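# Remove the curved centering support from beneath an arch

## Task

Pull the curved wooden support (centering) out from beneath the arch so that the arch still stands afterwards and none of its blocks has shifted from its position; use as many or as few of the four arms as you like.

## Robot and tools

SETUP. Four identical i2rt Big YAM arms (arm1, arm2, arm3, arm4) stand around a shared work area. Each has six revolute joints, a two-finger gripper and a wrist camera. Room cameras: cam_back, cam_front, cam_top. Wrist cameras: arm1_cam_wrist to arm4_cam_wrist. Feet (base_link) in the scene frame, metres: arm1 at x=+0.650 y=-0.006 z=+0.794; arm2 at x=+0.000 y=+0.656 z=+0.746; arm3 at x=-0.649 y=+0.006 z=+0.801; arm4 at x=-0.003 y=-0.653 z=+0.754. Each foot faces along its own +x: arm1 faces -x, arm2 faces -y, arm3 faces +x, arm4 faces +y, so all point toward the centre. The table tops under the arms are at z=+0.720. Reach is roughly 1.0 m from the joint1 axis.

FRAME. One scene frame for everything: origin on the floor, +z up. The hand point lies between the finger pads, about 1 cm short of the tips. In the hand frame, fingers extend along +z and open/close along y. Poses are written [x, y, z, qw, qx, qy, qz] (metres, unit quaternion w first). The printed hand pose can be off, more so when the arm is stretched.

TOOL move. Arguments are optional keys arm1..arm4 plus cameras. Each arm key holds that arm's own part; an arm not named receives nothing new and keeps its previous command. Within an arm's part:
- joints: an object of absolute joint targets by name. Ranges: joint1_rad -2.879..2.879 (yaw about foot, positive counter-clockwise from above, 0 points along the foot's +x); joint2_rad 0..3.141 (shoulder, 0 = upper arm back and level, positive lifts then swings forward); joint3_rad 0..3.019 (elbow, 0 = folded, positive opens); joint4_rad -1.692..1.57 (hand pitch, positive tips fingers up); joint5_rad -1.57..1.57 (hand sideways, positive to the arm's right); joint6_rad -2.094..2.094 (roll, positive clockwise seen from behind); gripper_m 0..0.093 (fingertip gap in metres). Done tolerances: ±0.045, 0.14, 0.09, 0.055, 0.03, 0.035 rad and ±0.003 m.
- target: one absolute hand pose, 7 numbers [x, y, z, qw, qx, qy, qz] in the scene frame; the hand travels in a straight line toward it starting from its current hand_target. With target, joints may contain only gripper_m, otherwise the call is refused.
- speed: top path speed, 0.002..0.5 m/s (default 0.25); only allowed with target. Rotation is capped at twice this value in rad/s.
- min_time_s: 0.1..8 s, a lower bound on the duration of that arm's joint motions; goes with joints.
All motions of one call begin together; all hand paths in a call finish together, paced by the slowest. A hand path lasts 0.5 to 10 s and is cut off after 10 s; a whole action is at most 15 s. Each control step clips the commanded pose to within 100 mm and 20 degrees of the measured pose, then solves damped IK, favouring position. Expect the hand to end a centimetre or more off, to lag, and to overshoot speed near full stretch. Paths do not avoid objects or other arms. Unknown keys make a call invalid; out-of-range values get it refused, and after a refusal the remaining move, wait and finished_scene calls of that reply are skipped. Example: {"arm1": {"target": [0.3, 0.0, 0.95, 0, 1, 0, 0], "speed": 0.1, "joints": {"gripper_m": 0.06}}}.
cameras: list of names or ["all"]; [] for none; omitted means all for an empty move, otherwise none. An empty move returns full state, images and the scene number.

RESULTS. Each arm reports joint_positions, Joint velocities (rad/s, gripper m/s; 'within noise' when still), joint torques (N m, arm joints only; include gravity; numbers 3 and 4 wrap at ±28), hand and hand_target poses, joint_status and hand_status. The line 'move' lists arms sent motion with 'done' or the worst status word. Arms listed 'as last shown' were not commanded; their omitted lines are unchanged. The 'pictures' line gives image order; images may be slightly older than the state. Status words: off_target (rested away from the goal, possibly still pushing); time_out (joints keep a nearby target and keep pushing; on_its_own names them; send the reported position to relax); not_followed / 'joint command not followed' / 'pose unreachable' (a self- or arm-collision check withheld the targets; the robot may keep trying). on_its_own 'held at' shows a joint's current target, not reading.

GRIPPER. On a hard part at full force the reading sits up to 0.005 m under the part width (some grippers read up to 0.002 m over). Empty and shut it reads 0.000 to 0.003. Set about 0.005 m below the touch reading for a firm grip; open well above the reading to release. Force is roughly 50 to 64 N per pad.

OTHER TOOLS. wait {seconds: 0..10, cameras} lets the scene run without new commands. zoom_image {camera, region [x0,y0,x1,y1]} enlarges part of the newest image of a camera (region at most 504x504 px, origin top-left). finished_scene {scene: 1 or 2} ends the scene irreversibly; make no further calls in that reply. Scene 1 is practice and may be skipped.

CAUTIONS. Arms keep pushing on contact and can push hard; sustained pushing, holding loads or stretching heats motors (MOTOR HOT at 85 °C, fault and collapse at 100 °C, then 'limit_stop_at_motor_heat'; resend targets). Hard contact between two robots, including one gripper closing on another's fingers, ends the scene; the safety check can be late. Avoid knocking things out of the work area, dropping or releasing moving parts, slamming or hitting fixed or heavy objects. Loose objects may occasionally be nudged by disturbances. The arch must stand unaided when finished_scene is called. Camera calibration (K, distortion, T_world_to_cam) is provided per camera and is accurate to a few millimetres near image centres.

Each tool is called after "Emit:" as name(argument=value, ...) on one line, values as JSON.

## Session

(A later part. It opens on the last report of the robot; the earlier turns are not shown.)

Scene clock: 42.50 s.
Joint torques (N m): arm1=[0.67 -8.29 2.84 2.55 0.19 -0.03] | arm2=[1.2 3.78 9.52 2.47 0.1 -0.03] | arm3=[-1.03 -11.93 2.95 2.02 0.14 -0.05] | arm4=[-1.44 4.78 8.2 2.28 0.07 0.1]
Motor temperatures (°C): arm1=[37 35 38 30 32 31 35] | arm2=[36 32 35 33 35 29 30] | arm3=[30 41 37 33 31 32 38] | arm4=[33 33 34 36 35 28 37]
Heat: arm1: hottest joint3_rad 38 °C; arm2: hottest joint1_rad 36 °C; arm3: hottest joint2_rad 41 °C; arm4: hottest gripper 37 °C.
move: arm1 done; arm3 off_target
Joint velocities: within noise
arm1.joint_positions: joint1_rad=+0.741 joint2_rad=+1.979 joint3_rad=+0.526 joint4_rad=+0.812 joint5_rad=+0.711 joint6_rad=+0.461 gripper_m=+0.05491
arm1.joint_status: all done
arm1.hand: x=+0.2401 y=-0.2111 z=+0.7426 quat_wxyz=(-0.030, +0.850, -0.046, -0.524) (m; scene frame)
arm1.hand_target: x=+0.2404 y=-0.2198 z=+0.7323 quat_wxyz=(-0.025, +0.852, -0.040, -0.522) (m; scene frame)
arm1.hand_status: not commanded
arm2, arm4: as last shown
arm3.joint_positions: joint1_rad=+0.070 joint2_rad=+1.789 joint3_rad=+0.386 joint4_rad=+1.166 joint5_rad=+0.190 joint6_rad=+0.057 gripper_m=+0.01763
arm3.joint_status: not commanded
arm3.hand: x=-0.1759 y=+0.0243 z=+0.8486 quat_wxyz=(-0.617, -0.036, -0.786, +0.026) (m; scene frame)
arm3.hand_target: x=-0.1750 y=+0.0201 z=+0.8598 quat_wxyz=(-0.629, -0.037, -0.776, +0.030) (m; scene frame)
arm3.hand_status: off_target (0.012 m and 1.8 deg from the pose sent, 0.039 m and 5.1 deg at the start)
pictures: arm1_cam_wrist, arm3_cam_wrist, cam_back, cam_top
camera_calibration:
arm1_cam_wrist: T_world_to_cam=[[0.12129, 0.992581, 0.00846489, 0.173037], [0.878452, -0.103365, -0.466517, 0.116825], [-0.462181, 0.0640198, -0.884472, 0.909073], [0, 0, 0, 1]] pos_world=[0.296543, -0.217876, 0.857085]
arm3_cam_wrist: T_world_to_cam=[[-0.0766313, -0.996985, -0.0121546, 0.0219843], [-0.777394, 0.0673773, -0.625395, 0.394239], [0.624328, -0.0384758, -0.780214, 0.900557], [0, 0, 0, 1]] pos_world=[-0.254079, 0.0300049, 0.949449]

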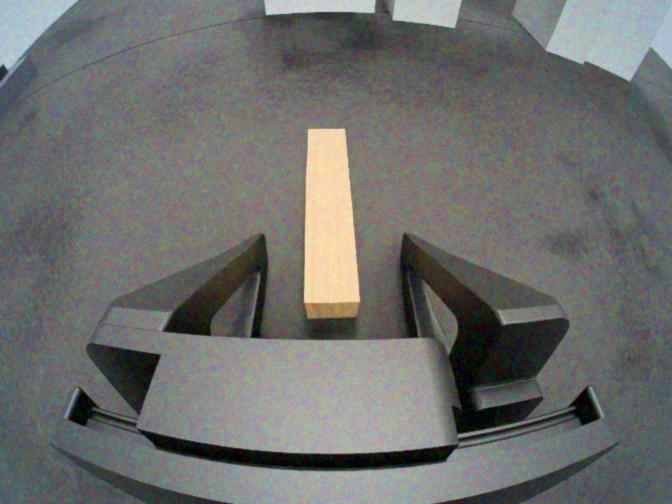

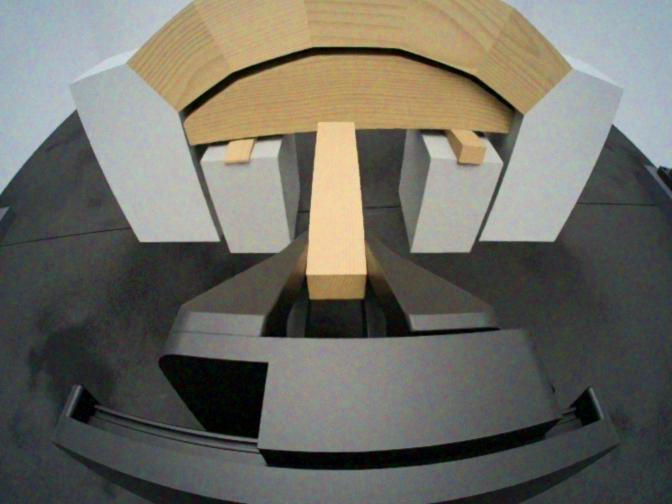

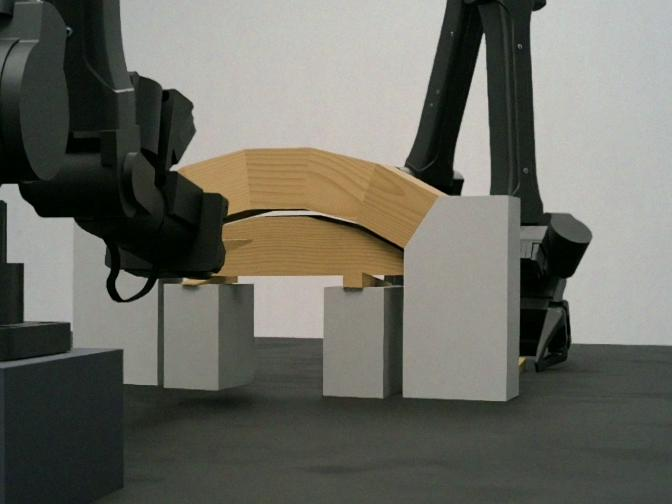

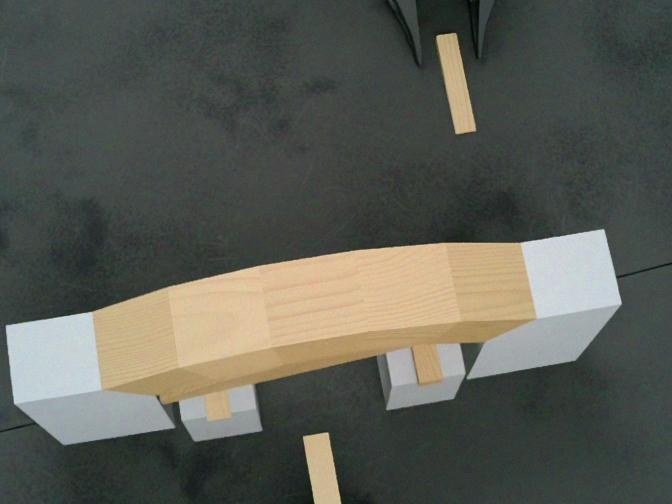

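Emit:
move(arm1={"target":[0.26,-0.2198,0.83,0.025,-0.852,0.040,0.522],"speed":0.15}, arm3={"target":[-0.155,0.0185,0.847,0.6286,0.0370,0.7763,-0.0300],"speed":0.08}, cameras=["arm3_cam_wrist","cam_top","cam_back"])

Emit:
move(arm1={"target":[0.18,-0.025,0.87,-0.4545,-0.4960,0.5456,0.5000],"speed":0.2,"joints":{"gripper_m":0.09}}, cameras=["arm1_cam_wrist","arm3_cam_wrist","cam_top","cam_back","cam_front"])

Scene clock: 44.53 s.
Joint torques (N m): arm1=[0.62 -9.99 3.4 1.26 0.44 0.02] | arm2=[1.14 3.9 9.55 2.45 0.1 -0.02] | arm3=[-0.97 -9.17 5.41 2.32 0.02 -0.03] | arm4=[-0.85 4.66 8.28 2.25 0.08 0.1]
Motor temperatures (°C): arm1=[37 35 38 30 32 31 34] | arm2=[36 32 35 33 35 29 30] | arm3=[30 41 37 33 31 32 38] | arm4=[33 33 35 36 35 28 37]
Heat: arm1: hottest joint3_rad 38 °C; arm2: hottest joint1_rad 36 °C; arm3: hottest joint2_rad 41 °C; arm4: hottest gripper 37 °C.
move: arm1 done; arm3 off_target
Joint velocities: within noise
arm1.joint_positions: joint1_rad=+0.776 joint2_rad=+1.623 joint3_rad=+0.493 joint4_rad=+0.474 joint5_rad=+0.734 joint6_rad=+0.483 gripper_m=+0.05491
arm1.joint_status: not commanded
arm1.hand: x=+0.2538 y=-0.2167 z=+0.8297 quat_wxyz=(-0.028, +0.850, -0.043, -0.524) (m; scene frame)
arm1.hand_target: x=+0.2598 y=-0.2197 z=+0.8299 quat_wxyz=(-0.025, +0.852, -0.040, -0.522) (m; scene frame)
arm1.hand_status: done (0.007 m and 0.6 deg from the pose sent, 0.090 m and 0.9 deg at the start)
arm2, arm4: as last shown
arm3.joint_positions: joint1_rad=+0.061 joint2_rad=+1.825 joint3_rad=+0.415 joint4_rad=+1.176 joint5_rad=+0.182 joint6_rad=+0.055 gripper_m=+0.01763
arm3.joint_status: not commanded
arm3.hand: x=-0.1656 y=+0.0221 z=+0.8433 quat_wxyz=(-0.618, -0.037, -0.785, +0.026) (m; scene frame)
arm3.hand_target: x=-0.1553 y=+0.0185 z=+0.8472 quat_wxyz=(-0.628, -0.037, -0.776, +0.030) (m; scene frame)
arm3.hand_status: off_target (0.012 m and 1.6 deg from the pose sent, 0.022 m and 1.8 deg at the start)
pictures: arm3_cam_wrist, cam_back, cam_top
camera_calibration:
arm3_cam_wrist: T_world_to_cam=[[-0.0782096, -0.996863, -0.0121591, 0.0202056], [-0.775602, 0.0685042, -0.627494, 0.401095], [0.626358, -0.0396454, -0.778527, 0.888883], [0, 0, 0, 1]] pos_world=[-0.244089, 0.0279057, 0.943949]

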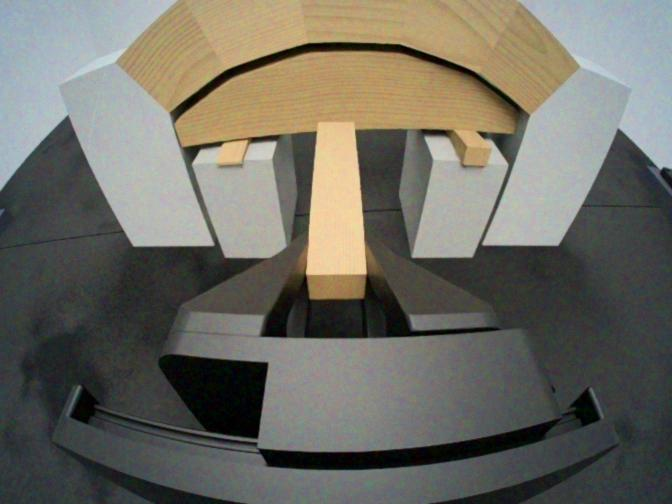

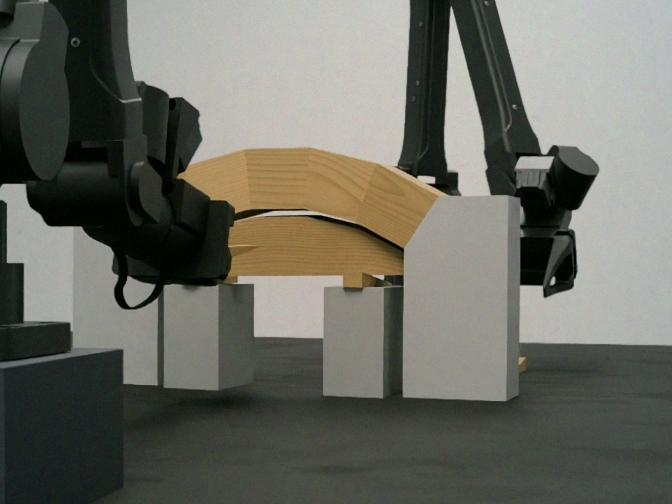

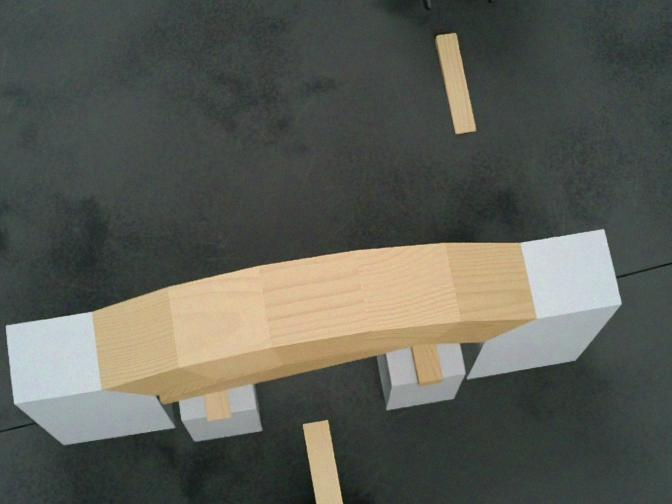

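Scene clock: 49.50 s.
Joint torques (N m): arm1=[-1.49 -7.06 3.22 3.56 -0.06 -0.1] | arm2=[1.08 3.66 9.5 2.5 0.09 -0.02] | arm3=[-1.08 -9.17 5.38 2.37 0.02 -0.03] | arm4=[-1.03 4.66 8.25 2.3 0.08 0.09]
Motor temperatures (°C): arm1=[37 35 38 30 31 31 34] | arm2=[36 32 35 33 35 29 30] | arm3=[30 41 37 33 31 32 38] | arm4=[33 33 35 36 35 28 37]
Heat: arm1: hottest joint3_rad 38 °C; arm2: hottest joint1_rad 36 °C; arm3: hottest joint2_rad 41 °C; arm4: hottest gripper 37 °C.
move: arm1 done
Joint velocities: within noise
arm1.joint_positions: joint1_rad=+0.156 joint2_rad=+1.816 joint3_rad=+0.350 joint4_rad=+1.352 joint5_rad=+0.213 joint6_rad=+1.587 gripper_m=+0.08989
arm1.joint_status: all done
arm1.hand: x=+0.1878 y=-0.0301 z=+0.8694 quat_wxyz=(+0.448, +0.508, -0.544, -0.496) (m; scene frame)
arm1.hand_target: x=+0.1803 y=-0.0249 z=+0.8700 quat_wxyz=(+0.454, +0.496, -0.546, -0.500) (m; scene frame)
arm1.hand_status: done (0.009 m and 1.6 deg from the pose sent, 0.209 m and 92.0 deg at the start)
arm2.joint_positions: joint1_rad=-0.491 joint2_rad=+0.571 joint3_rad=+1.396 joint4_rad=-1.145 joint5_rad=+0.158 joint6_rad=+0.378 gripper_m=+0.09396
arm2.joint_status: not commanded
arm2.hand: x=-0.1424 y=+0.4717 z=+1.3418 quat_wxyz=(-0.330, -0.780, -0.216, +0.486) (m; scene frame)
arm2.hand_target: x=-0.1404 y=+0.4751 z=+1.3501 quat_wxyz=(-0.336, -0.774, -0.213, +0.492) (m; scene frame)
arm2.hand_status: not commanded
arm3: as last shown
arm4.joint_positions: joint1_rad=-0.377 joint2_rad=+0.615 joint3_rad=+1.493 joint4_rad=-1.274 joint5_rad=+0.157 joint6_rad=-0.616 gripper_m=+0.09396
arm4.joint_status: not commanded
arm4.hand: x=+0.0978 y=-0.4603 z=+1.3602 quat_wxyz=(-0.554, +0.623, -0.545, -0.090) (m; scene frame)
arm4.hand_target: x=+0.0963 y=-0.4637 z=+1.3683 quat_wxyz=(-0.562, +0.618, -0.542, -0.093) (m; scene frame)
arm4.hand_status: not commanded
pictures: arm1_cam_wrist, arm3_cam_wrist, cam_back, cam_front, cam_top
camera_calibration:
arm1_cam_wrist: T_world_to_cam=[[0.121528, 0.00609105, -0.992569, 0.839151], [0.507385, -0.859842, 0.0568463, -0.167488], [-0.853107, -0.510523, -0.107585, 0.366201], [0, 0, 0, 1]] pos_world=[0.29541, 0.0378295, 0.881834]
arm3_cam_wrist: T_world_to_cam=[[-0.0782096, -0.996863, -0.0121591, 0.0202056], [-0.775602, 0.0685042, -0.627494, 0.401095], [0.626358, -0.0396454, -0.778527, 0.888883], [0, 0, 0, 1]] pos_world=[-0.244089, 0.0279057, 0.943949]

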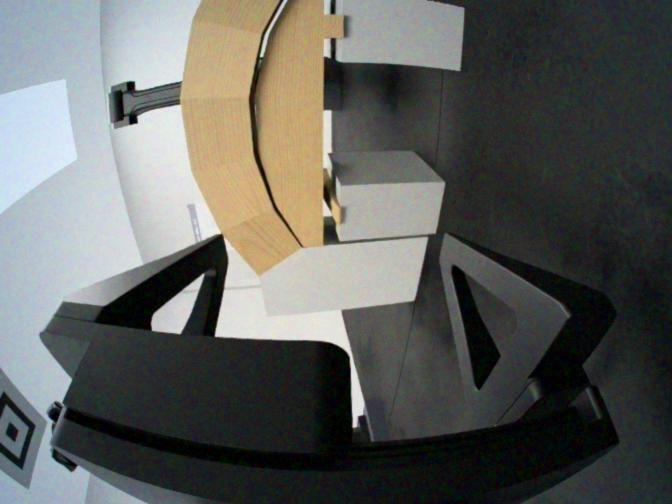

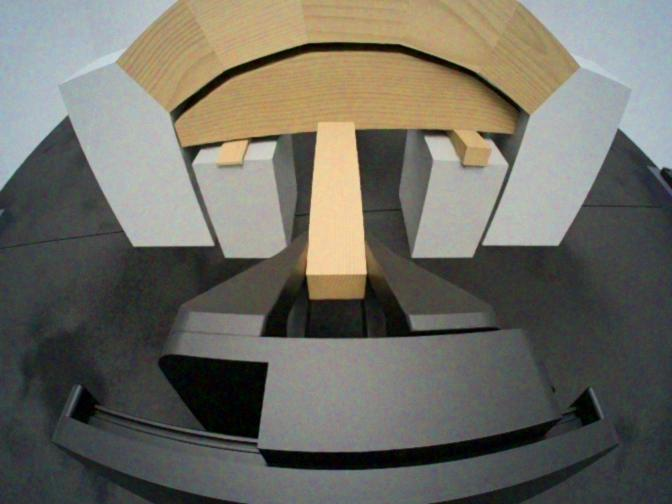

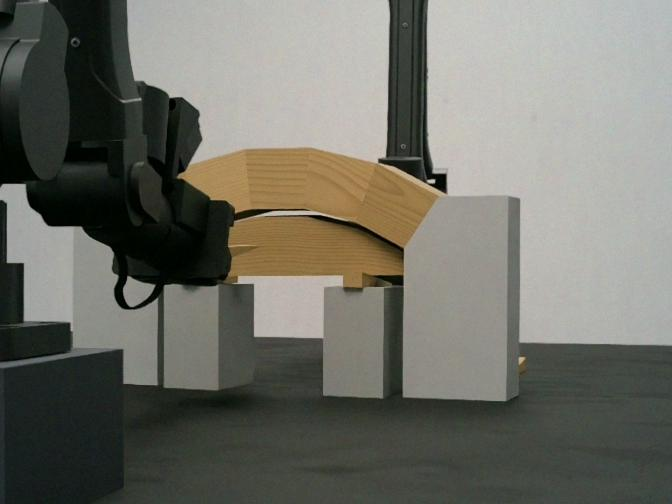

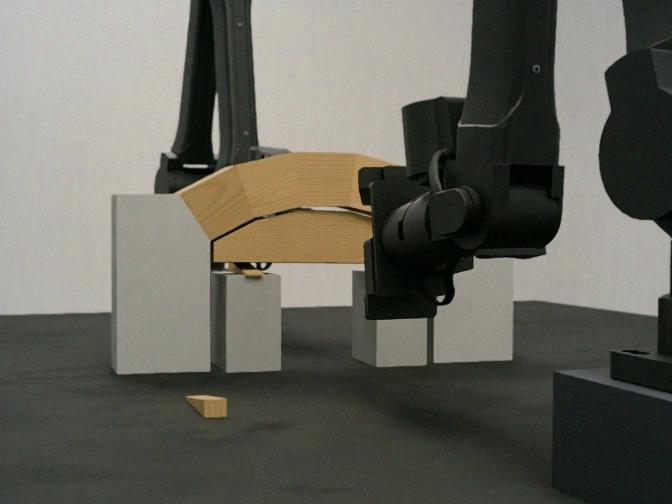

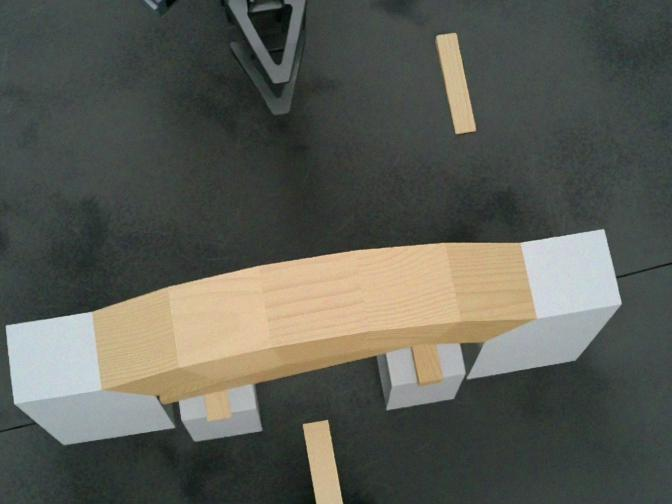

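Emit:
move(arm3={"target":[-0.1155,0.0147,0.845,0.6286,0.0370,0.7763,-0.0300],"speed":0.05}, cameras=["arm3_cam_wrist","cam_top","cam_back"])

Scene clock: 51.17 s.
Joint torques (N m): arm1=[-1.49 -7.06 3.21 3.55 -0.06 -0.09] | arm2=[1.2 3.72 9.46 2.43 0.09 -0.01] | arm3=[-1.14 -10.34 6.28 0.96 0.01 -0.04] | arm4=[-1.38 4.31 8.2 2.29 0.07 0.09]
Motor temperatures (°C): arm1=[37 35 37 31 31 31 34] | arm2=[36 32 35 33 35 29 30] | arm3=[30 41 37 33 31 32 38] | arm4=[33 33 35 36 35 28 37]
Heat: arm1: hottest joint1_rad 37 °C; arm2: hottest joint1_rad 36 °C; arm3: hottest joint2_rad 41 °C; arm4: hottest gripper 37 °C.
move: arm3 off_target
Joint velocities: within noise
arm1, arm2, arm4: as last shown
arm1.joint_positions: joint1_rad=+0.156 joint2_rad=+1.816 joint3_rad=+0.350 joint4_rad=+1.352 joint5_rad=+0.213 joint6_rad=+1.588 gripper_m=+0.08989
arm3.joint_positions: joint1_rad=+0.040 joint2_rad=+1.863 joint3_rad=+0.520 joint4_rad=+1.141 joint5_rad=+0.162 joint6_rad=+0.051 gripper_m=+0.01763
arm3.joint_status: not commanded
arm3.hand: x=-0.1252 y=+0.0188 z=+0.8490 quat_wxyz=(-0.630, -0.038, -0.775, +0.025) (m; scene frame)
arm3.hand_target: x=-0.1159 y=+0.0145 z=+0.8452 quat_wxyz=(-0.629, -0.037, -0.776, +0.030) (m; scene frame)
arm3.hand_status: off_target (0.011 m and 0.7 deg from the pose sent, 0.051 m and 1.6 deg at the start)
pictures: arm3_cam_wrist, cam_back, cam_top
camera_calibration:
arm3_cam_wrist: T_world_to_cam=[[-0.0778794, -0.996807, -0.0176222, 0.0248071], [-0.755691, 0.0705522, -0.651117, 0.458786], [0.650281, -0.0373916, -0.758773, 0.854118], [0, 0, 0, 1]] pos_world=[-0.206784, 0.0242964, 0.947242]

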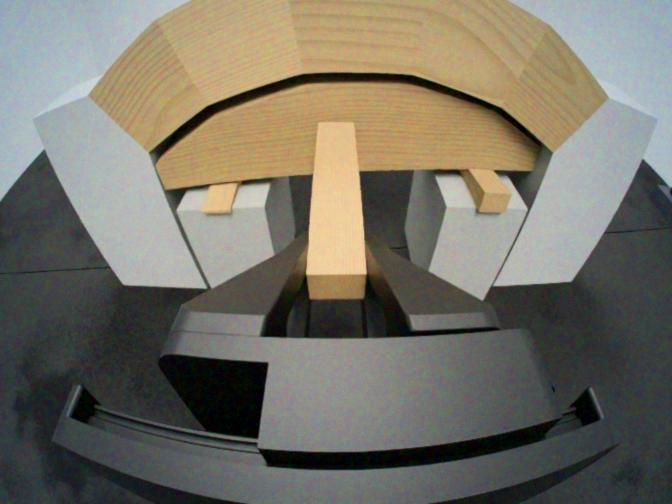

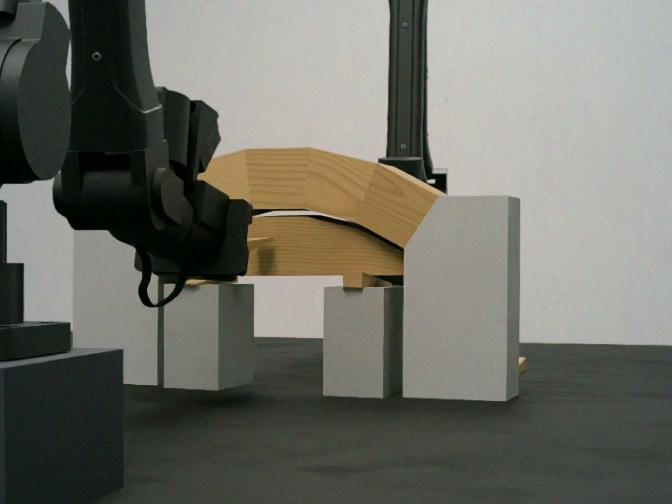

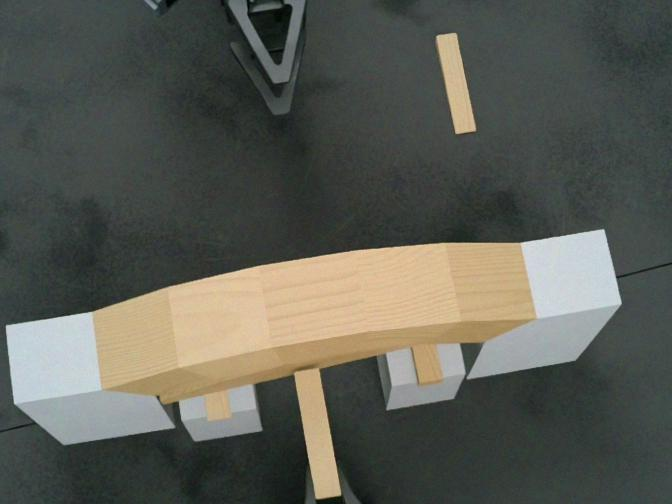

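Emit:
move(arm3={"target":[-0.0935,0.0127,0.845,0.6286,0.0370,0.7763,-0.0300],"speed":0.05}, cameras=["arm3_cam_wrist","cam_top","cam_back","arm1_cam_wrist"])

Scene clock: 52.27 s.
Joint torques (N m): arm1=[-1.49 -7 3.21 3.54 -0.06 -0.1] | arm2=[1.2 3.72 9.46 2.44 0.1 -0.01] | arm3=[-1.32 -10.05 8.8 0.55 -0.01 -0.05] | arm4=[-1.55 4.78 8.35 2.35 0.08 0.06]
Motor temperatures (°C): arm1=[37 35 37 31 31 31 34] | arm2=[36 32 35 33 35 29 30] | arm3=[30 41 37 33 31 32 38] | arm4=[33 33 35 36 35 28 37]
Heat: arm1: hottest joint1_rad 37 °C; arm2: hottest joint1_rad 36 °C; arm3: hottest joint2_rad 41 °C; arm4: hottest gripper 37 °C.
move: arm3 off_target
Joint velocities: within noise
arm1, arm2, arm4: as last shown
arm3.joint_positions: joint1_rad=+0.035 joint2_rad=+1.873 joint3_rad=+0.552 joint4_rad=+1.113 joint5_rad=+0.154 joint6_rad=+0.050 gripper_m=+0.01763
arm3.joint_status: not commanded
arm3.hand: x=-0.1138 y=+0.0181 z=+0.8475 quat_wxyz=(-0.628, -0.037, -0.777, +0.024) (m; scene frame)
arm3.hand_target: x=-0.0949 y=+0.0125 z=+0.8454 quat_wxyz=(-0.629, -0.037, -0.776, +0.030) (m; scene frame)
arm3.hand_status: off_target (0.021 m and 0.7 deg from the pose sent, 0.033 m and 0.7 deg at the start)
pictures: arm1_cam_wrist, arm3_cam_wrist, cam_back, cam_top
camera_calibration:
arm1_cam_wrist: T_world_to_cam=[[0.121416, 0.00567613, -0.992585, 0.839114], [0.507322, -0.85986, 0.0571402, -0.167722], [-0.85316, -0.510498, -0.107281, 0.365937], [0, 0, 0, 1]] pos_world=[0.29541, 0.0378296, 0.881734]
arm3_cam_wrist: T_world_to_cam=[[-0.0753972, -0.996998, -0.0176254, 0.025218], [-0.75997, 0.0688977, -0.646297, 0.461935], [0.645571, -0.0353341, -0.762883, 0.848428], [0, 0, 0, 1]] pos_world=[-0.194762, 0.0232945, 0.946242]

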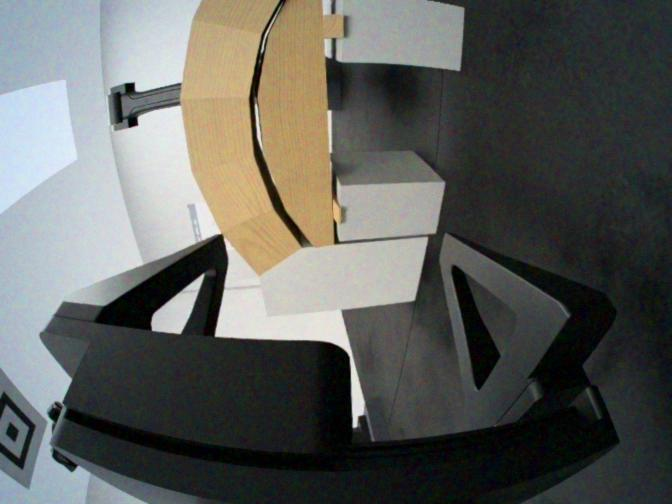

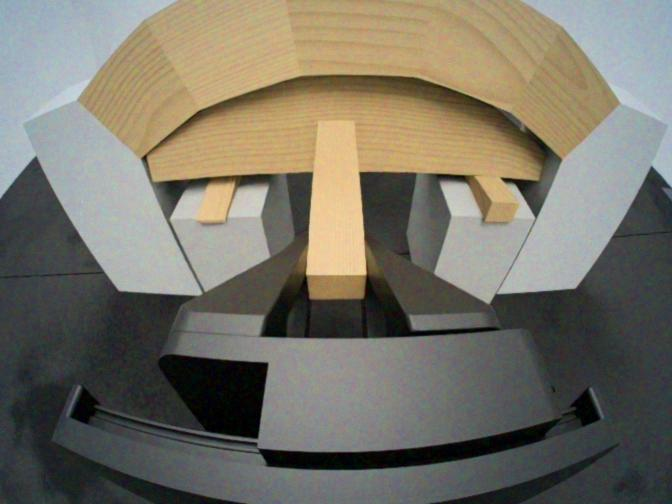

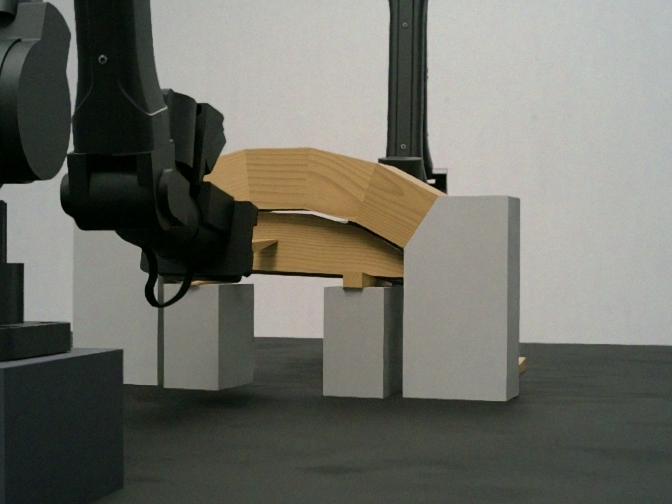

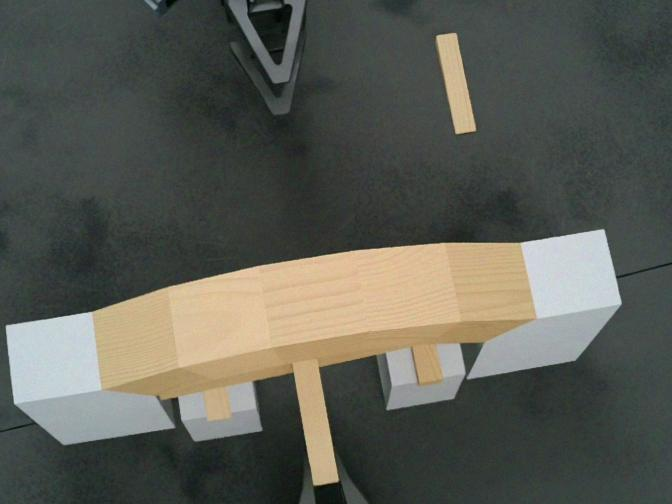

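Emit:
move(arm3={"target":[-0.135,0.0167,0.835,0.6286,0.0370,0.7763,-0.0300],"speed":0.06}, cameras=["arm3_cam_wrist","cam_top","cam_back","arm1_cam_wrist"])

Emit:
zoom_image(camera="cam_back", region=[150, 180, 420, 310])

Emit:
zoom_image(camera="arm1_cam_wrist", region=[180, 0, 480, 260])

Scene clock: 53.93 s.
Joint torques (N m): arm1=[-1.55 -7 3.19 3.52 -0.06 -0.09] | arm2=[1.08 3.78 9.47 2.41 0.1 -0.02] | arm3=[0.15 -10.29 3.11 2.33 0.3 -0.01] | arm4=[-0.73 4.72 8.24 2.28 0.07 0.11]
Motor temperatures (°C): arm1=[37 35 37 31 31 31 34] | arm2=[36 32 35 33 35 29 30] | arm3=[30 41 37 33 31 32 38] | arm4=[33 33 35 36 35 28 37]
Heat: arm1: hottest joint1_rad 37 °C; arm2: hottest joint1_rad 36 °C; arm3: hottest joint2_rad 41 °C; arm4: hottest gripper 37 °C.
move: arm3 done
Joint velocities: within noise
arm1, arm2, arm4: as last shown
arm3.joint_positions: joint1_rad=+0.035 joint2_rad=+1.888 joint3_rad=+0.503 joint4_rad=+1.181 joint5_rad=+0.165 joint6_rad=+0.050 gripper_m=+0.01763
arm3.joint_status: not commanded
arm3.hand: x=-0.1326 y=+0.0147 z=+0.8406 quat_wxyz=(-0.629, -0.041, -0.776, +0.028) (m; scene frame)
arm3.hand_target: x=-0.1350 y=+0.0167 z=+0.8352 quat_wxyz=(-0.628, -0.037, -0.776, +0.030) (m; scene frame)
arm3.hand_status: done (0.006 m and 0.5 deg from the pose sent, 0.025 m and 0.7 deg at the start)
pictures: arm1_cam_wrist, arm3_cam_wrist, cam_back, cam_top
camera_calibration:
arm1_cam_wrist: T_world_to_cam=[[0.121416, 0.00567613, -0.992585, 0.839114], [0.507322, -0.85986, 0.0571402, -0.167722], [-0.85316, -0.510498, -0.107281, 0.365937], [0, 0, 0, 1]] pos_world=[0.29541, 0.0378296, 0.881734]
arm3_cam_wrist: T_world_to_cam=[[-0.086059, -0.996164, -0.0158645, 0.0174128], [-0.756777, 0.0757183, -0.649272, 0.446242], [0.647983, -0.0438698, -0.760391, 0.853555], [0, 0, 0, 1]] pos_world=[-0.213885, 0.0210027, 0.939044]

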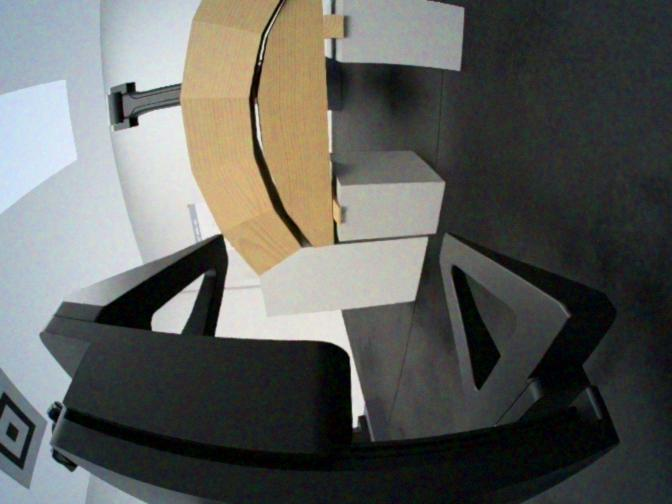

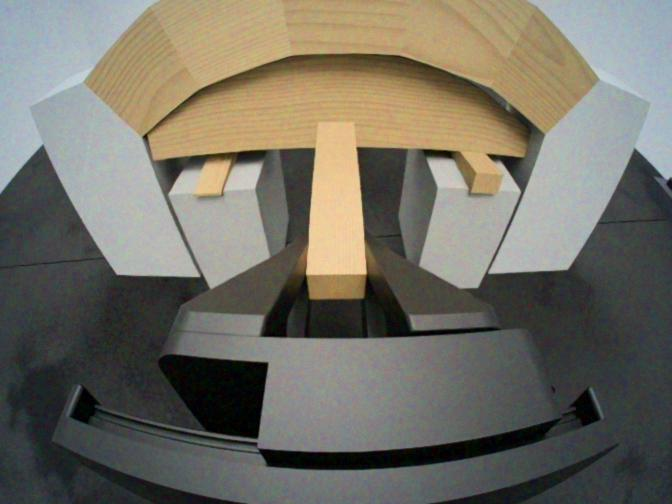

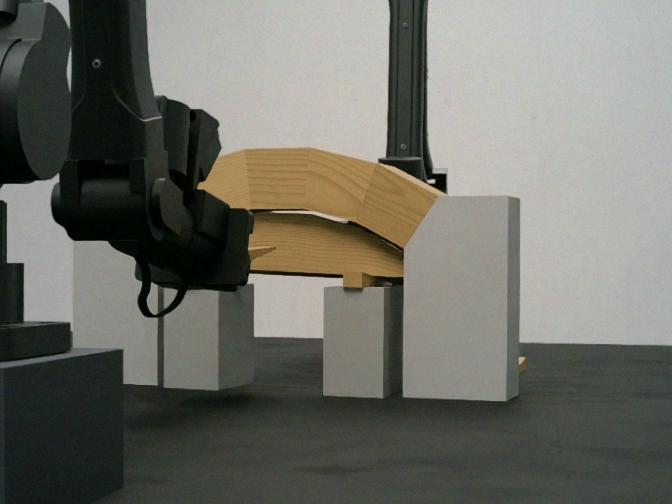

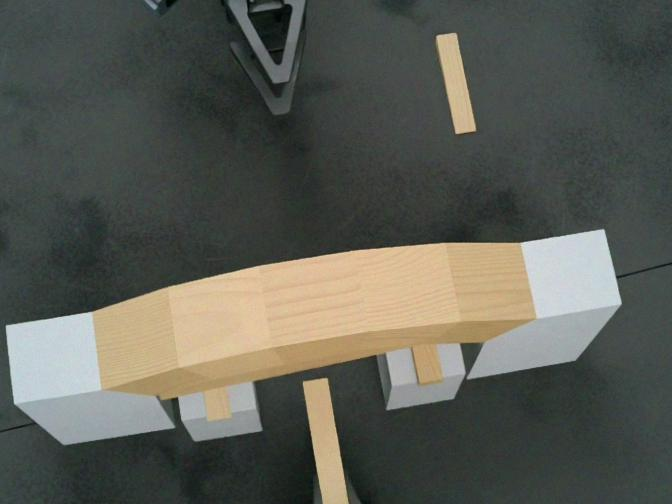

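Scaled by 1.867 from the camera's 672x504 image, which has a finer 960x720 frame.

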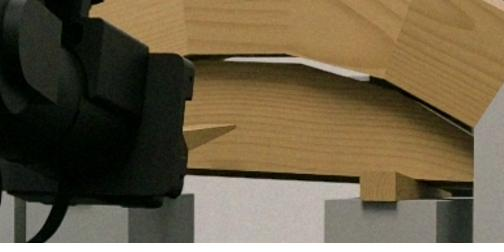

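Scaled by 1.680 from the camera's 672x504 image, which has a finer 960x720 frame.

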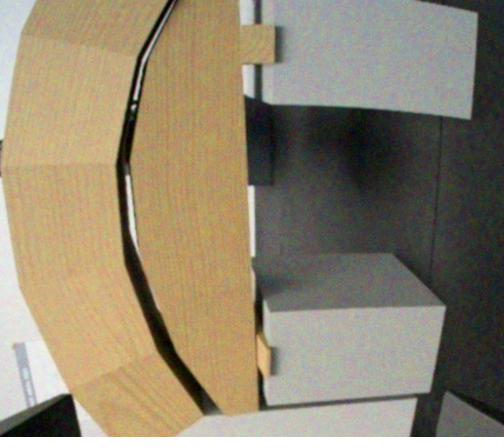

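Emit:
move(arm3={"target":[-0.26,0.19,0.745,0.5219,0.0406,0.8517,-0.0249],"speed":0.2}, cameras=["arm3_cam_wrist","cam_top","cam_back"])

Emit:
zoom_image(camera="cam_back", region=[150, 180, 420, 310])

Scene clock: 57.30 s.
Joint torques (N m): arm1=[-1.55 -7 3.22 3.48 -0.06 -0.09] | arm2=[1.44 3.96 9.5 2.43 0.09 -0.01] | arm3=[0.38 -10.11 2.95 0.66 0.58 0.22] | arm4=[-1.14 4.78 8.32 2.28 0.04 0.07]
Motor temperatures (°C): arm1=[37 35 37 31 31 31 34] | arm2=[36 32 35 33 35 29 30] | arm3=[30 41 37 33 31 32 38] | arm4=[33 33 35 36 35 28 36]
Heat: arm1: hottest joint1_rad 37 °C; arm2: hottest joint1_rad 36 °C; arm3: hottest joint2_rad 41 °C; arm4: hottest joint4_rad 36 °C.
move: arm3 done
Joint velocities: within noise
arm1, arm2, arm4: as last shown
arm3.joint_positions: joint1_rad=+0.659 joint2_rad=+1.968 joint3_rad=+0.426 joint4_rad=+0.927 joint5_rad=+0.689 joint6_rad=+0.426 gripper_m=+0.01763
arm3.joint_status: not commanded
arm3.hand: x=-0.2624 y=+0.1850 z=+0.7484 quat_wxyz=(-0.523, -0.039, -0.851, +0.026) (m; scene frame)
arm3.hand_target: x=-0.2602 y=+0.1899 z=+0.7451 quat_wxyz=(-0.522, -0.041, -0.852, +0.025) (m; scene frame)
arm3.hand_status: done (0.006 m and 0.3 deg from the pose sent, 0.237 m and 15.0 deg at the start)
pictures: arm3_cam_wrist, cam_back, cam_top
camera_calibration:
arm3_cam_wrist: T_world_to_cam=[[-0.0836236, -0.996475, -0.00663793, 0.168235], [-0.898296, 0.0782646, -0.432365, 0.0753029], [0.431361, -0.0301931, -0.901674, 0.921286], [0, 0, 0, 1]] pos_world=[-0.315694, 0.189565, 0.864375]

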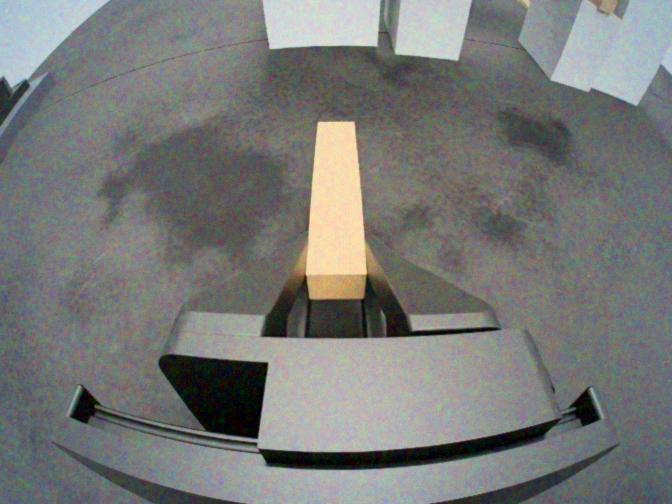

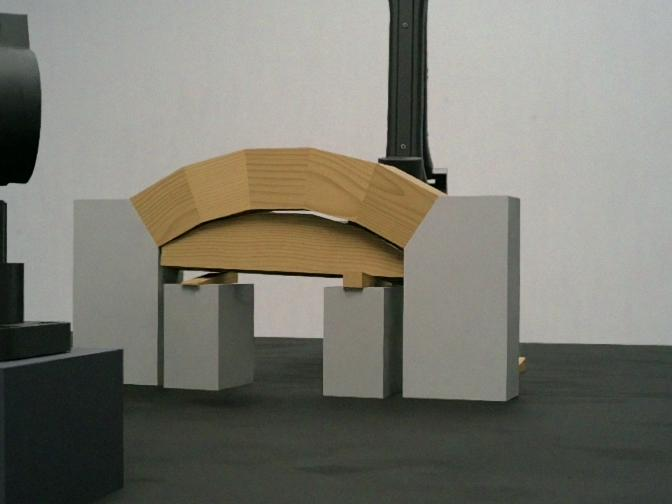

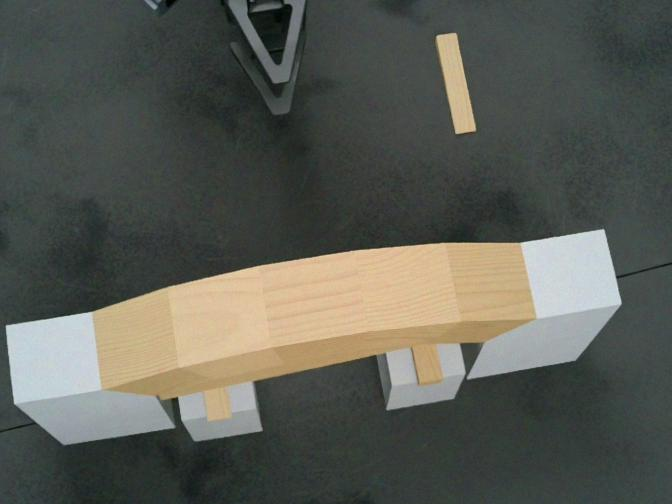

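Scaled by 1.867 from the camera's 672x504 image, which has a finer 960x720 frame.

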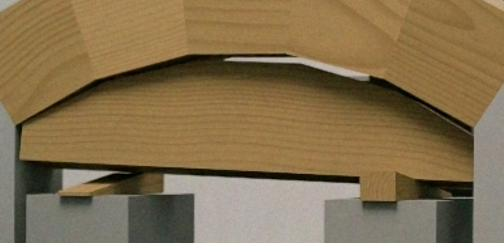

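Emit:
move(arm3={"target":[-0.26,0.19,0.724,0.5219,0.0406,0.8517,-0.0249],"speed":0.06}, cameras=[])

Scene clock: 58.80 s.
Joint torques (N m): arm1=[-1.55 -6.95 3.26 3.52 -0.06 -0.08] | arm2=[1.2 3.66 9.48 2.44 0.09 -0.03] | arm3=[0.38 -9.76 2.04 1.87 0.48 0.17] | arm4=[-1.08 4.6 8.23 2.29 0.09 0.08]
Motor temperatures (°C): arm1=[37 35 37 31 31 31 34] | arm2=[36 32 35 33 35 29 30] | arm3=[30 41 37 33 31 32 38] | arm4=[33 33 35 36 35 28 36]
Heat: arm1: hottest joint1_rad 37 °C; arm2: hottest joint1_rad 36 °C; arm3: hottest joint2_rad 41 °C; arm4: hottest joint4_rad 36 °C.
move: arm3 done
Joint velocities: within noise
arm1, arm2, arm4: as last shown
arm3.joint_positions: joint1_rad=+0.659 joint2_rad=+2.050 joint3_rad=+0.448 joint4_rad=+0.971 joint5_rad=+0.692 joint6_rad=+0.429 gripper_m=+0.01763
arm3.joint_status: not commanded
arm3.hand: x=-0.2618 y=+0.1850 z=+0.7277 quat_wxyz=(-0.519, -0.038, -0.854, +0.031) (m; scene frame)
arm3.hand_target: x=-0.2601 y=+0.1900 z=+0.7241 quat_wxyz=(-0.522, -0.041, -0.852, +0.025) (m; scene frame)
arm3.hand_status: done (0.006 m and 0.9 deg from the pose sent, 0.025 m and 0.3 deg at the start)
pictures: none
No camera images: "cameras" was empty.

Emit:
move(arm3={"target":[-0.26,0.19,0.714,0.5219,0.0406,0.8517,-0.0249],"speed":0.04}, cameras=[])

Emit:
move(arm3={"joints":{"gripper_m":0.055}}, cameras=["arm3_cam_wrist"])

Scene clock: 59.97 s.
Joint torques (N m): arm1=[-1.67 -7.06 3.19 3.51 -0.07 -0.09] | arm2=[1.08 3.72 9.54 2.45 0.1 -0.02] | arm3=[0.32 -8.64 1.63 1.44 0.2 0.17] | arm4=[-1.38 4.42 8.25 2.19 0.07 0.04]
Motor temperatures (°C): arm1=[37 35 37 31 31 31 34] | arm2=[36 32 35 33 35 29 30] | arm3=[30 41 37 33 31 32 38] | arm4=[33 33 35 36 34 28 36]
Heat: arm1: hottest joint1_rad 37 °C; arm2: hottest joint1_rad 36 °C; arm3: hottest joint2_rad 41 °C; arm4: hottest joint4_rad 36 °C.
move: arm3 off_target
Joint velocities: within noise
arm1, arm2, arm4: as last shown
arm3.joint_positions: joint1_rad=+0.659 joint2_rad=+2.077 joint3_rad=+0.460 joint4_rad=+1.019 joint5_rad=+0.698 joint6_rad=+0.430 gripper_m=+0.01763
arm3.joint_status: not commanded
arm3.hand: x=-0.2570 y=+0.1880 z=+0.7270 quat_wxyz=(-0.530, -0.046, -0.847, +0.024) (m; scene frame)
arm3.hand_target: x=-0.2603 y=+0.1898 z=+0.7143 quat_wxyz=(-0.522, -0.041, -0.852, +0.025) (m; scene frame)
arm3.hand_status: off_target (0.013 m and 1.2 deg from the pose sent, 0.015 m and 0.9 deg at the start)
pictures: none
No camera images: "cameras" was empty.

Scene clock: 60.63 s.
Joint torques (N m): arm1=[-1.49 -7.06 3.19 3.55 -0.06 -0.09] | arm2=[1.14 3.72 9.48 2.45 0.09 -0.02] | arm3=[0.26 -9 0.99 1.29 0.21 0.16] | arm4=[-1.03 4.54 8.31 2.28 0.06 0.07]
Motor temperatures (°C): arm1=[37 35 37 31 31 31 34] | arm2=[36 32 35 33 35 29 30] | arm3=[30 40 37 33 31 32 38] | arm4=[33 33 35 36 34 28 36]
Heat: arm1: hottest joint1_rad 37 °C; arm2: hottest joint1_rad 36 °C; arm3: hottest joint2_rad 40 °C; arm4: hottest joint4_rad 36 °C.
move: arm3 done
Joint velocities: within noise
arm1, arm2, arm4: as last shown
arm3.joint_positions: joint1_rad=+0.660 joint2_rad=+2.079 joint3_rad=+0.468 joint4_rad=+1.020 joint5_rad=+0.698 joint6_rad=+0.430 gripper_m=+0.05485
arm3.joint_status: all done
arm3.hand: x=-0.2544 y=+0.1906 z=+0.7275 quat_wxyz=(-0.532, -0.046, -0.845, +0.022) (m; scene frame)
arm3.hand_target: x=-0.2603 y=+0.1897 z=+0.7143 quat_wxyz=(-0.522, -0.041, -0.852, +0.025) (m; scene frame)
arm3.hand_status: not commanded
pictures: arm3_cam_wrist
camera_calibration:
arm3_cam_wrist: T_world_to_cam=[[-0.0913158, -0.995564, -0.0226799, 0.183844], [-0.888296, 0.0917288, -0.450018, 0.0858646], [0.450102, -0.0209472, -0.892732, 0.895857], [0, 0, 0, 1]] pos_world=[-0.310166, 0.193918, 0.84257]

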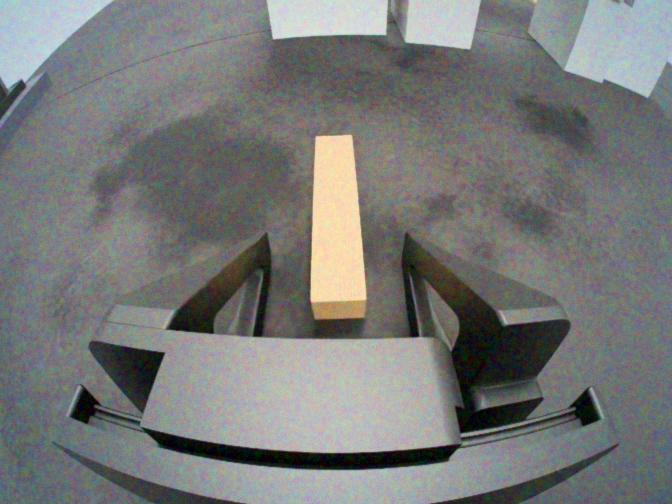

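Emit:
move(arm3={"target":[-0.27,0.19,0.82,0.5219,0.0406,0.8517,-0.0249],"speed":0.2}, arm1={"target":[0.12,0.064,0.865,0.0238,-0.8651,0.0412,0.4995],"speed":0.2,"joints":{"gripper_m":0.055}}, cameras=[])

Emit:
move(arm3={"target":[-0.165,-0.082,0.85,0.4995,0.0412,0.8651,-0.0238],"speed":0.25}, cameras=["arm1_cam_wrist","arm3_cam_wrist","cam_top"])

Scene clock: 66.00 s.
Joint torques (N m): arm1=[-1.61 -11.81 7.66 1.52 0.04 -0.2] | arm2=[1.32 3.66 9.52 2.43 0.1 -0.02] | arm3=[0.67 -10.87 4.1 0.66 0.59 0.2] | arm4=[-0.91 4.37 8.21 2.21 0.07 0.05]
Motor temperatures (°C): arm1=[37 35 38 30 31 31 33] | arm2=[36 32 36 33 34 29 30] | arm3=[30 41 37 32 31 31 38] | arm4=[33 33 35 36 34 28 36]
Heat: arm1: hottest joint3_rad 38 °C; arm2: hottest joint1_rad 36 °C; arm3: hottest joint2_rad 41 °C; arm4: hottest joint4_rad 36 °C.
move: arm1 off_target; arm3 done
Joint velocities: within noise
arm1.joint_positions: joint1_rad=-0.107 joint2_rad=+1.619 joint3_rad=+0.601 joint4_rad=+0.449 joint5_rad=-0.051 joint6_rad=-0.008 gripper_m=+0.05511
arm1.joint_status: all done
arm1.hand: x=+0.1368 y=+0.0532 z=+0.8436 quat_wxyz=(-0.015, +0.875, -0.040, -0.482) (m; scene frame)
arm1.hand_target: x=+0.1211 y=+0.0639 z=+0.8654 quat_wxyz=(-0.024, +0.865, -0.041, -0.500) (m; scene frame)
arm1.hand_status: off_target (0.029 m and 2.5 deg from the pose sent, 0.116 m and 91.4 deg at the start)
arm2.joint_positions: joint1_rad=-0.491 joint2_rad=+0.571 joint3_rad=+1.396 joint4_rad=-1.145 joint5_rad=+0.158 joint6_rad=+0.378 gripper_m=+0.09396
arm2.joint_status: not commanded
arm2.hand: x=-0.1424 y=+0.4717 z=+1.3418 quat_wxyz=(-0.330, -0.780, -0.216, +0.486) (m; scene frame)
arm2.hand_target: x=-0.1404 y=+0.4751 z=+1.3501 quat_wxyz=(-0.336, -0.774, -0.213, +0.492) (m; scene frame)
arm2.hand_status: not commanded
arm3.joint_positions: joint1_rad=+0.676 joint2_rad=+1.648 joint3_rad=+0.404 joint4_rad=+0.609 joint5_rad=+0.707 joint6_rad=+0.443 gripper_m=+0.05494
arm3.joint_status: not commanded
arm3.hand: x=-0.2670 y=+0.1873 z=+0.8156 quat_wxyz=(-0.520, -0.039, -0.853, +0.030) (m; scene frame)
arm3.hand_target: x=-0.2699 y=+0.1899 z=+0.8199 quat_wxyz=(-0.522, -0.041, -0.852, +0.025) (m; scene frame)
arm3.hand_status: done (0.006 m and 0.7 deg from the pose sent, 0.094 m and 1.5 deg at the start)
arm4.joint_positions: joint1_rad=-0.377 joint2_rad=+0.615 joint3_rad=+1.493 joint4_rad=-1.274 joint5_rad=+0.157 joint6_rad=-0.616 gripper_m=+0.09396
arm4.joint_status: not commanded
arm4.hand: x=+0.0978 y=-0.4603 z=+1.3602 quat_wxyz=(-0.554, +0.623, -0.545, -0.090) (m; scene frame)
arm4.hand_target: x=+0.0963 y=-0.4637 z=+1.3683 quat_wxyz=(-0.562, +0.618, -0.542, -0.093) (m; scene frame)
arm4.hand_status: not commanded
pictures: none
No camera images: "cameras" was empty.

Scene clock: 68.10 s.
Joint torques (N m): arm1=[-1.55 -11.69 7.68 1.5 0.05 -0.22] | arm2=[0.91 3.78 9.51 2.44 0.09 0] | arm3=[-0.21 -8.12 9.55 0.92 -0.03 -0.04] | arm4=[-1.08 4.31 8.27 2.25 0.08 0.05]
Motor temperatures (°C): arm1=[37 35 38 30 31 31 33] | arm2=[36 32 36 33 34 29 30] | arm3=[30 41 37 32 31 31 38] | arm4=[33 32 35 36 34 28 36]
Heat: arm1: hottest joint3_rad 38 °C; arm2: hottest joint1_rad 36 °C; arm3: hottest joint2_rad 41 °C; arm4: hottest joint4_rad 36 °C.
move: arm3 off_target
Joint velocities: within noise
arm1, arm2, arm4: as last shown
arm1.joint_positions: joint1_rad=-0.107 joint2_rad=+1.619 joint3_rad=+0.601 joint4_rad=+0.449 joint5_rad=-0.051 joint6_rad=-0.009 gripper_m=+0.05511
arm3.joint_positions: joint1_rad=-0.253 joint2_rad=+1.556 joint3_rad=+0.474 joint4_rad=+0.554 joint5_rad=-0.108 joint6_rad=-0.044 gripper_m=+0.05494
arm3.joint_status: not commanded
arm3.hand: x=-0.1791 y=-0.0773 z=+0.8463 quat_wxyz=(-0.496, -0.045, -0.867, +0.021) (m; scene frame)
arm3.hand_target: x=-0.1656 y=-0.0818 z=+0.8503 quat_wxyz=(-0.500, -0.041, -0.865, +0.024) (m; scene frame)
arm3.hand_status: off_target (0.015 m and 0.7 deg from the pose sent, 0.290 m and 2.9 deg at the start)
pictures: arm1_cam_wrist, arm3_cam_wrist, cam_top
camera_calibration:
arm1_cam_wrist: T_world_to_cam=[[0.0957891, 0.995393, -0.00419272, -0.0636867], [0.92155, -0.0902736, -0.37762, 0.200439], [-0.376259, 0.0323081, -0.925951, 0.958656], [0, 0, 0, 1]] pos_world=[0.182089, 0.0505152, 0.963092]
arm3_cam_wrist: T_world_to_cam=[[-0.0892669, -0.995801, -0.0202983, -0.0749779], [-0.922901, 0.0903613, -0.374284, 0.160372], [0.374546, -0.0146778, -0.927092, 0.978335], [0, 0, 0, 1]] pos_world=[-0.225117, -0.0747947, 0.965509]

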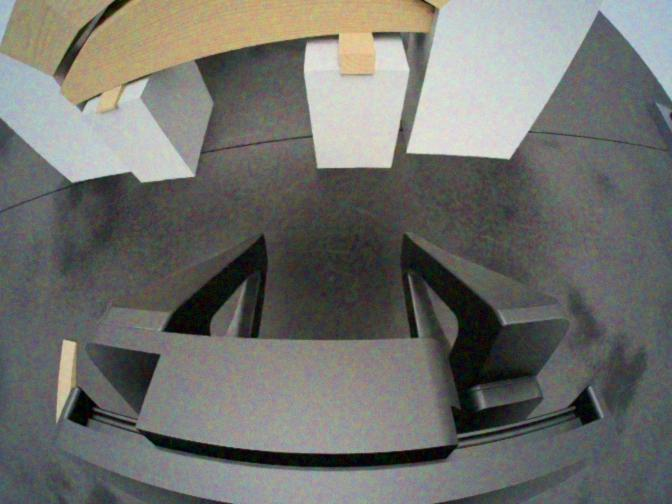

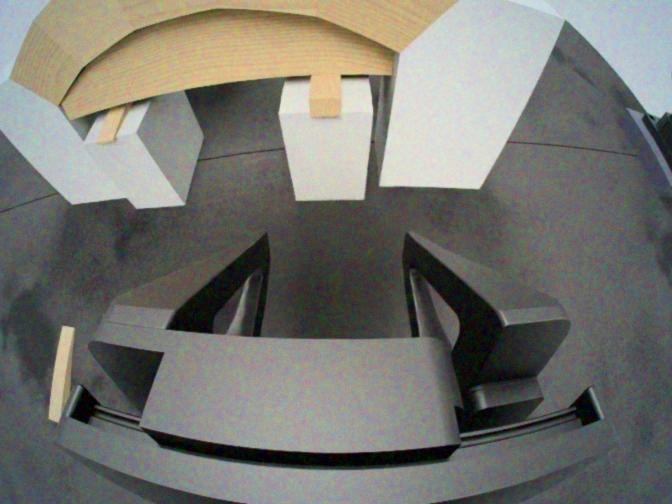

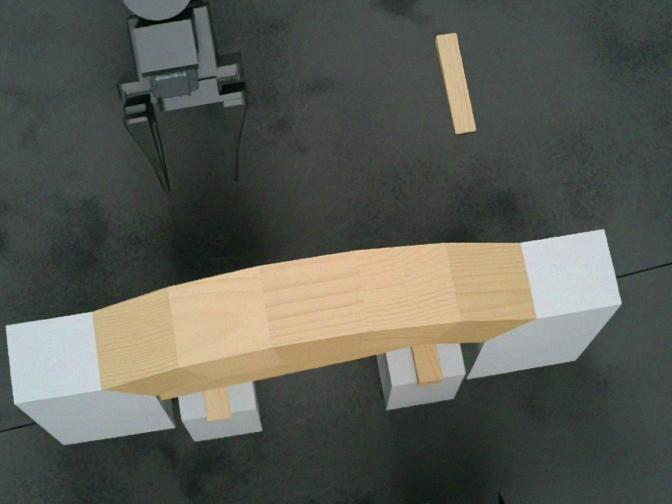

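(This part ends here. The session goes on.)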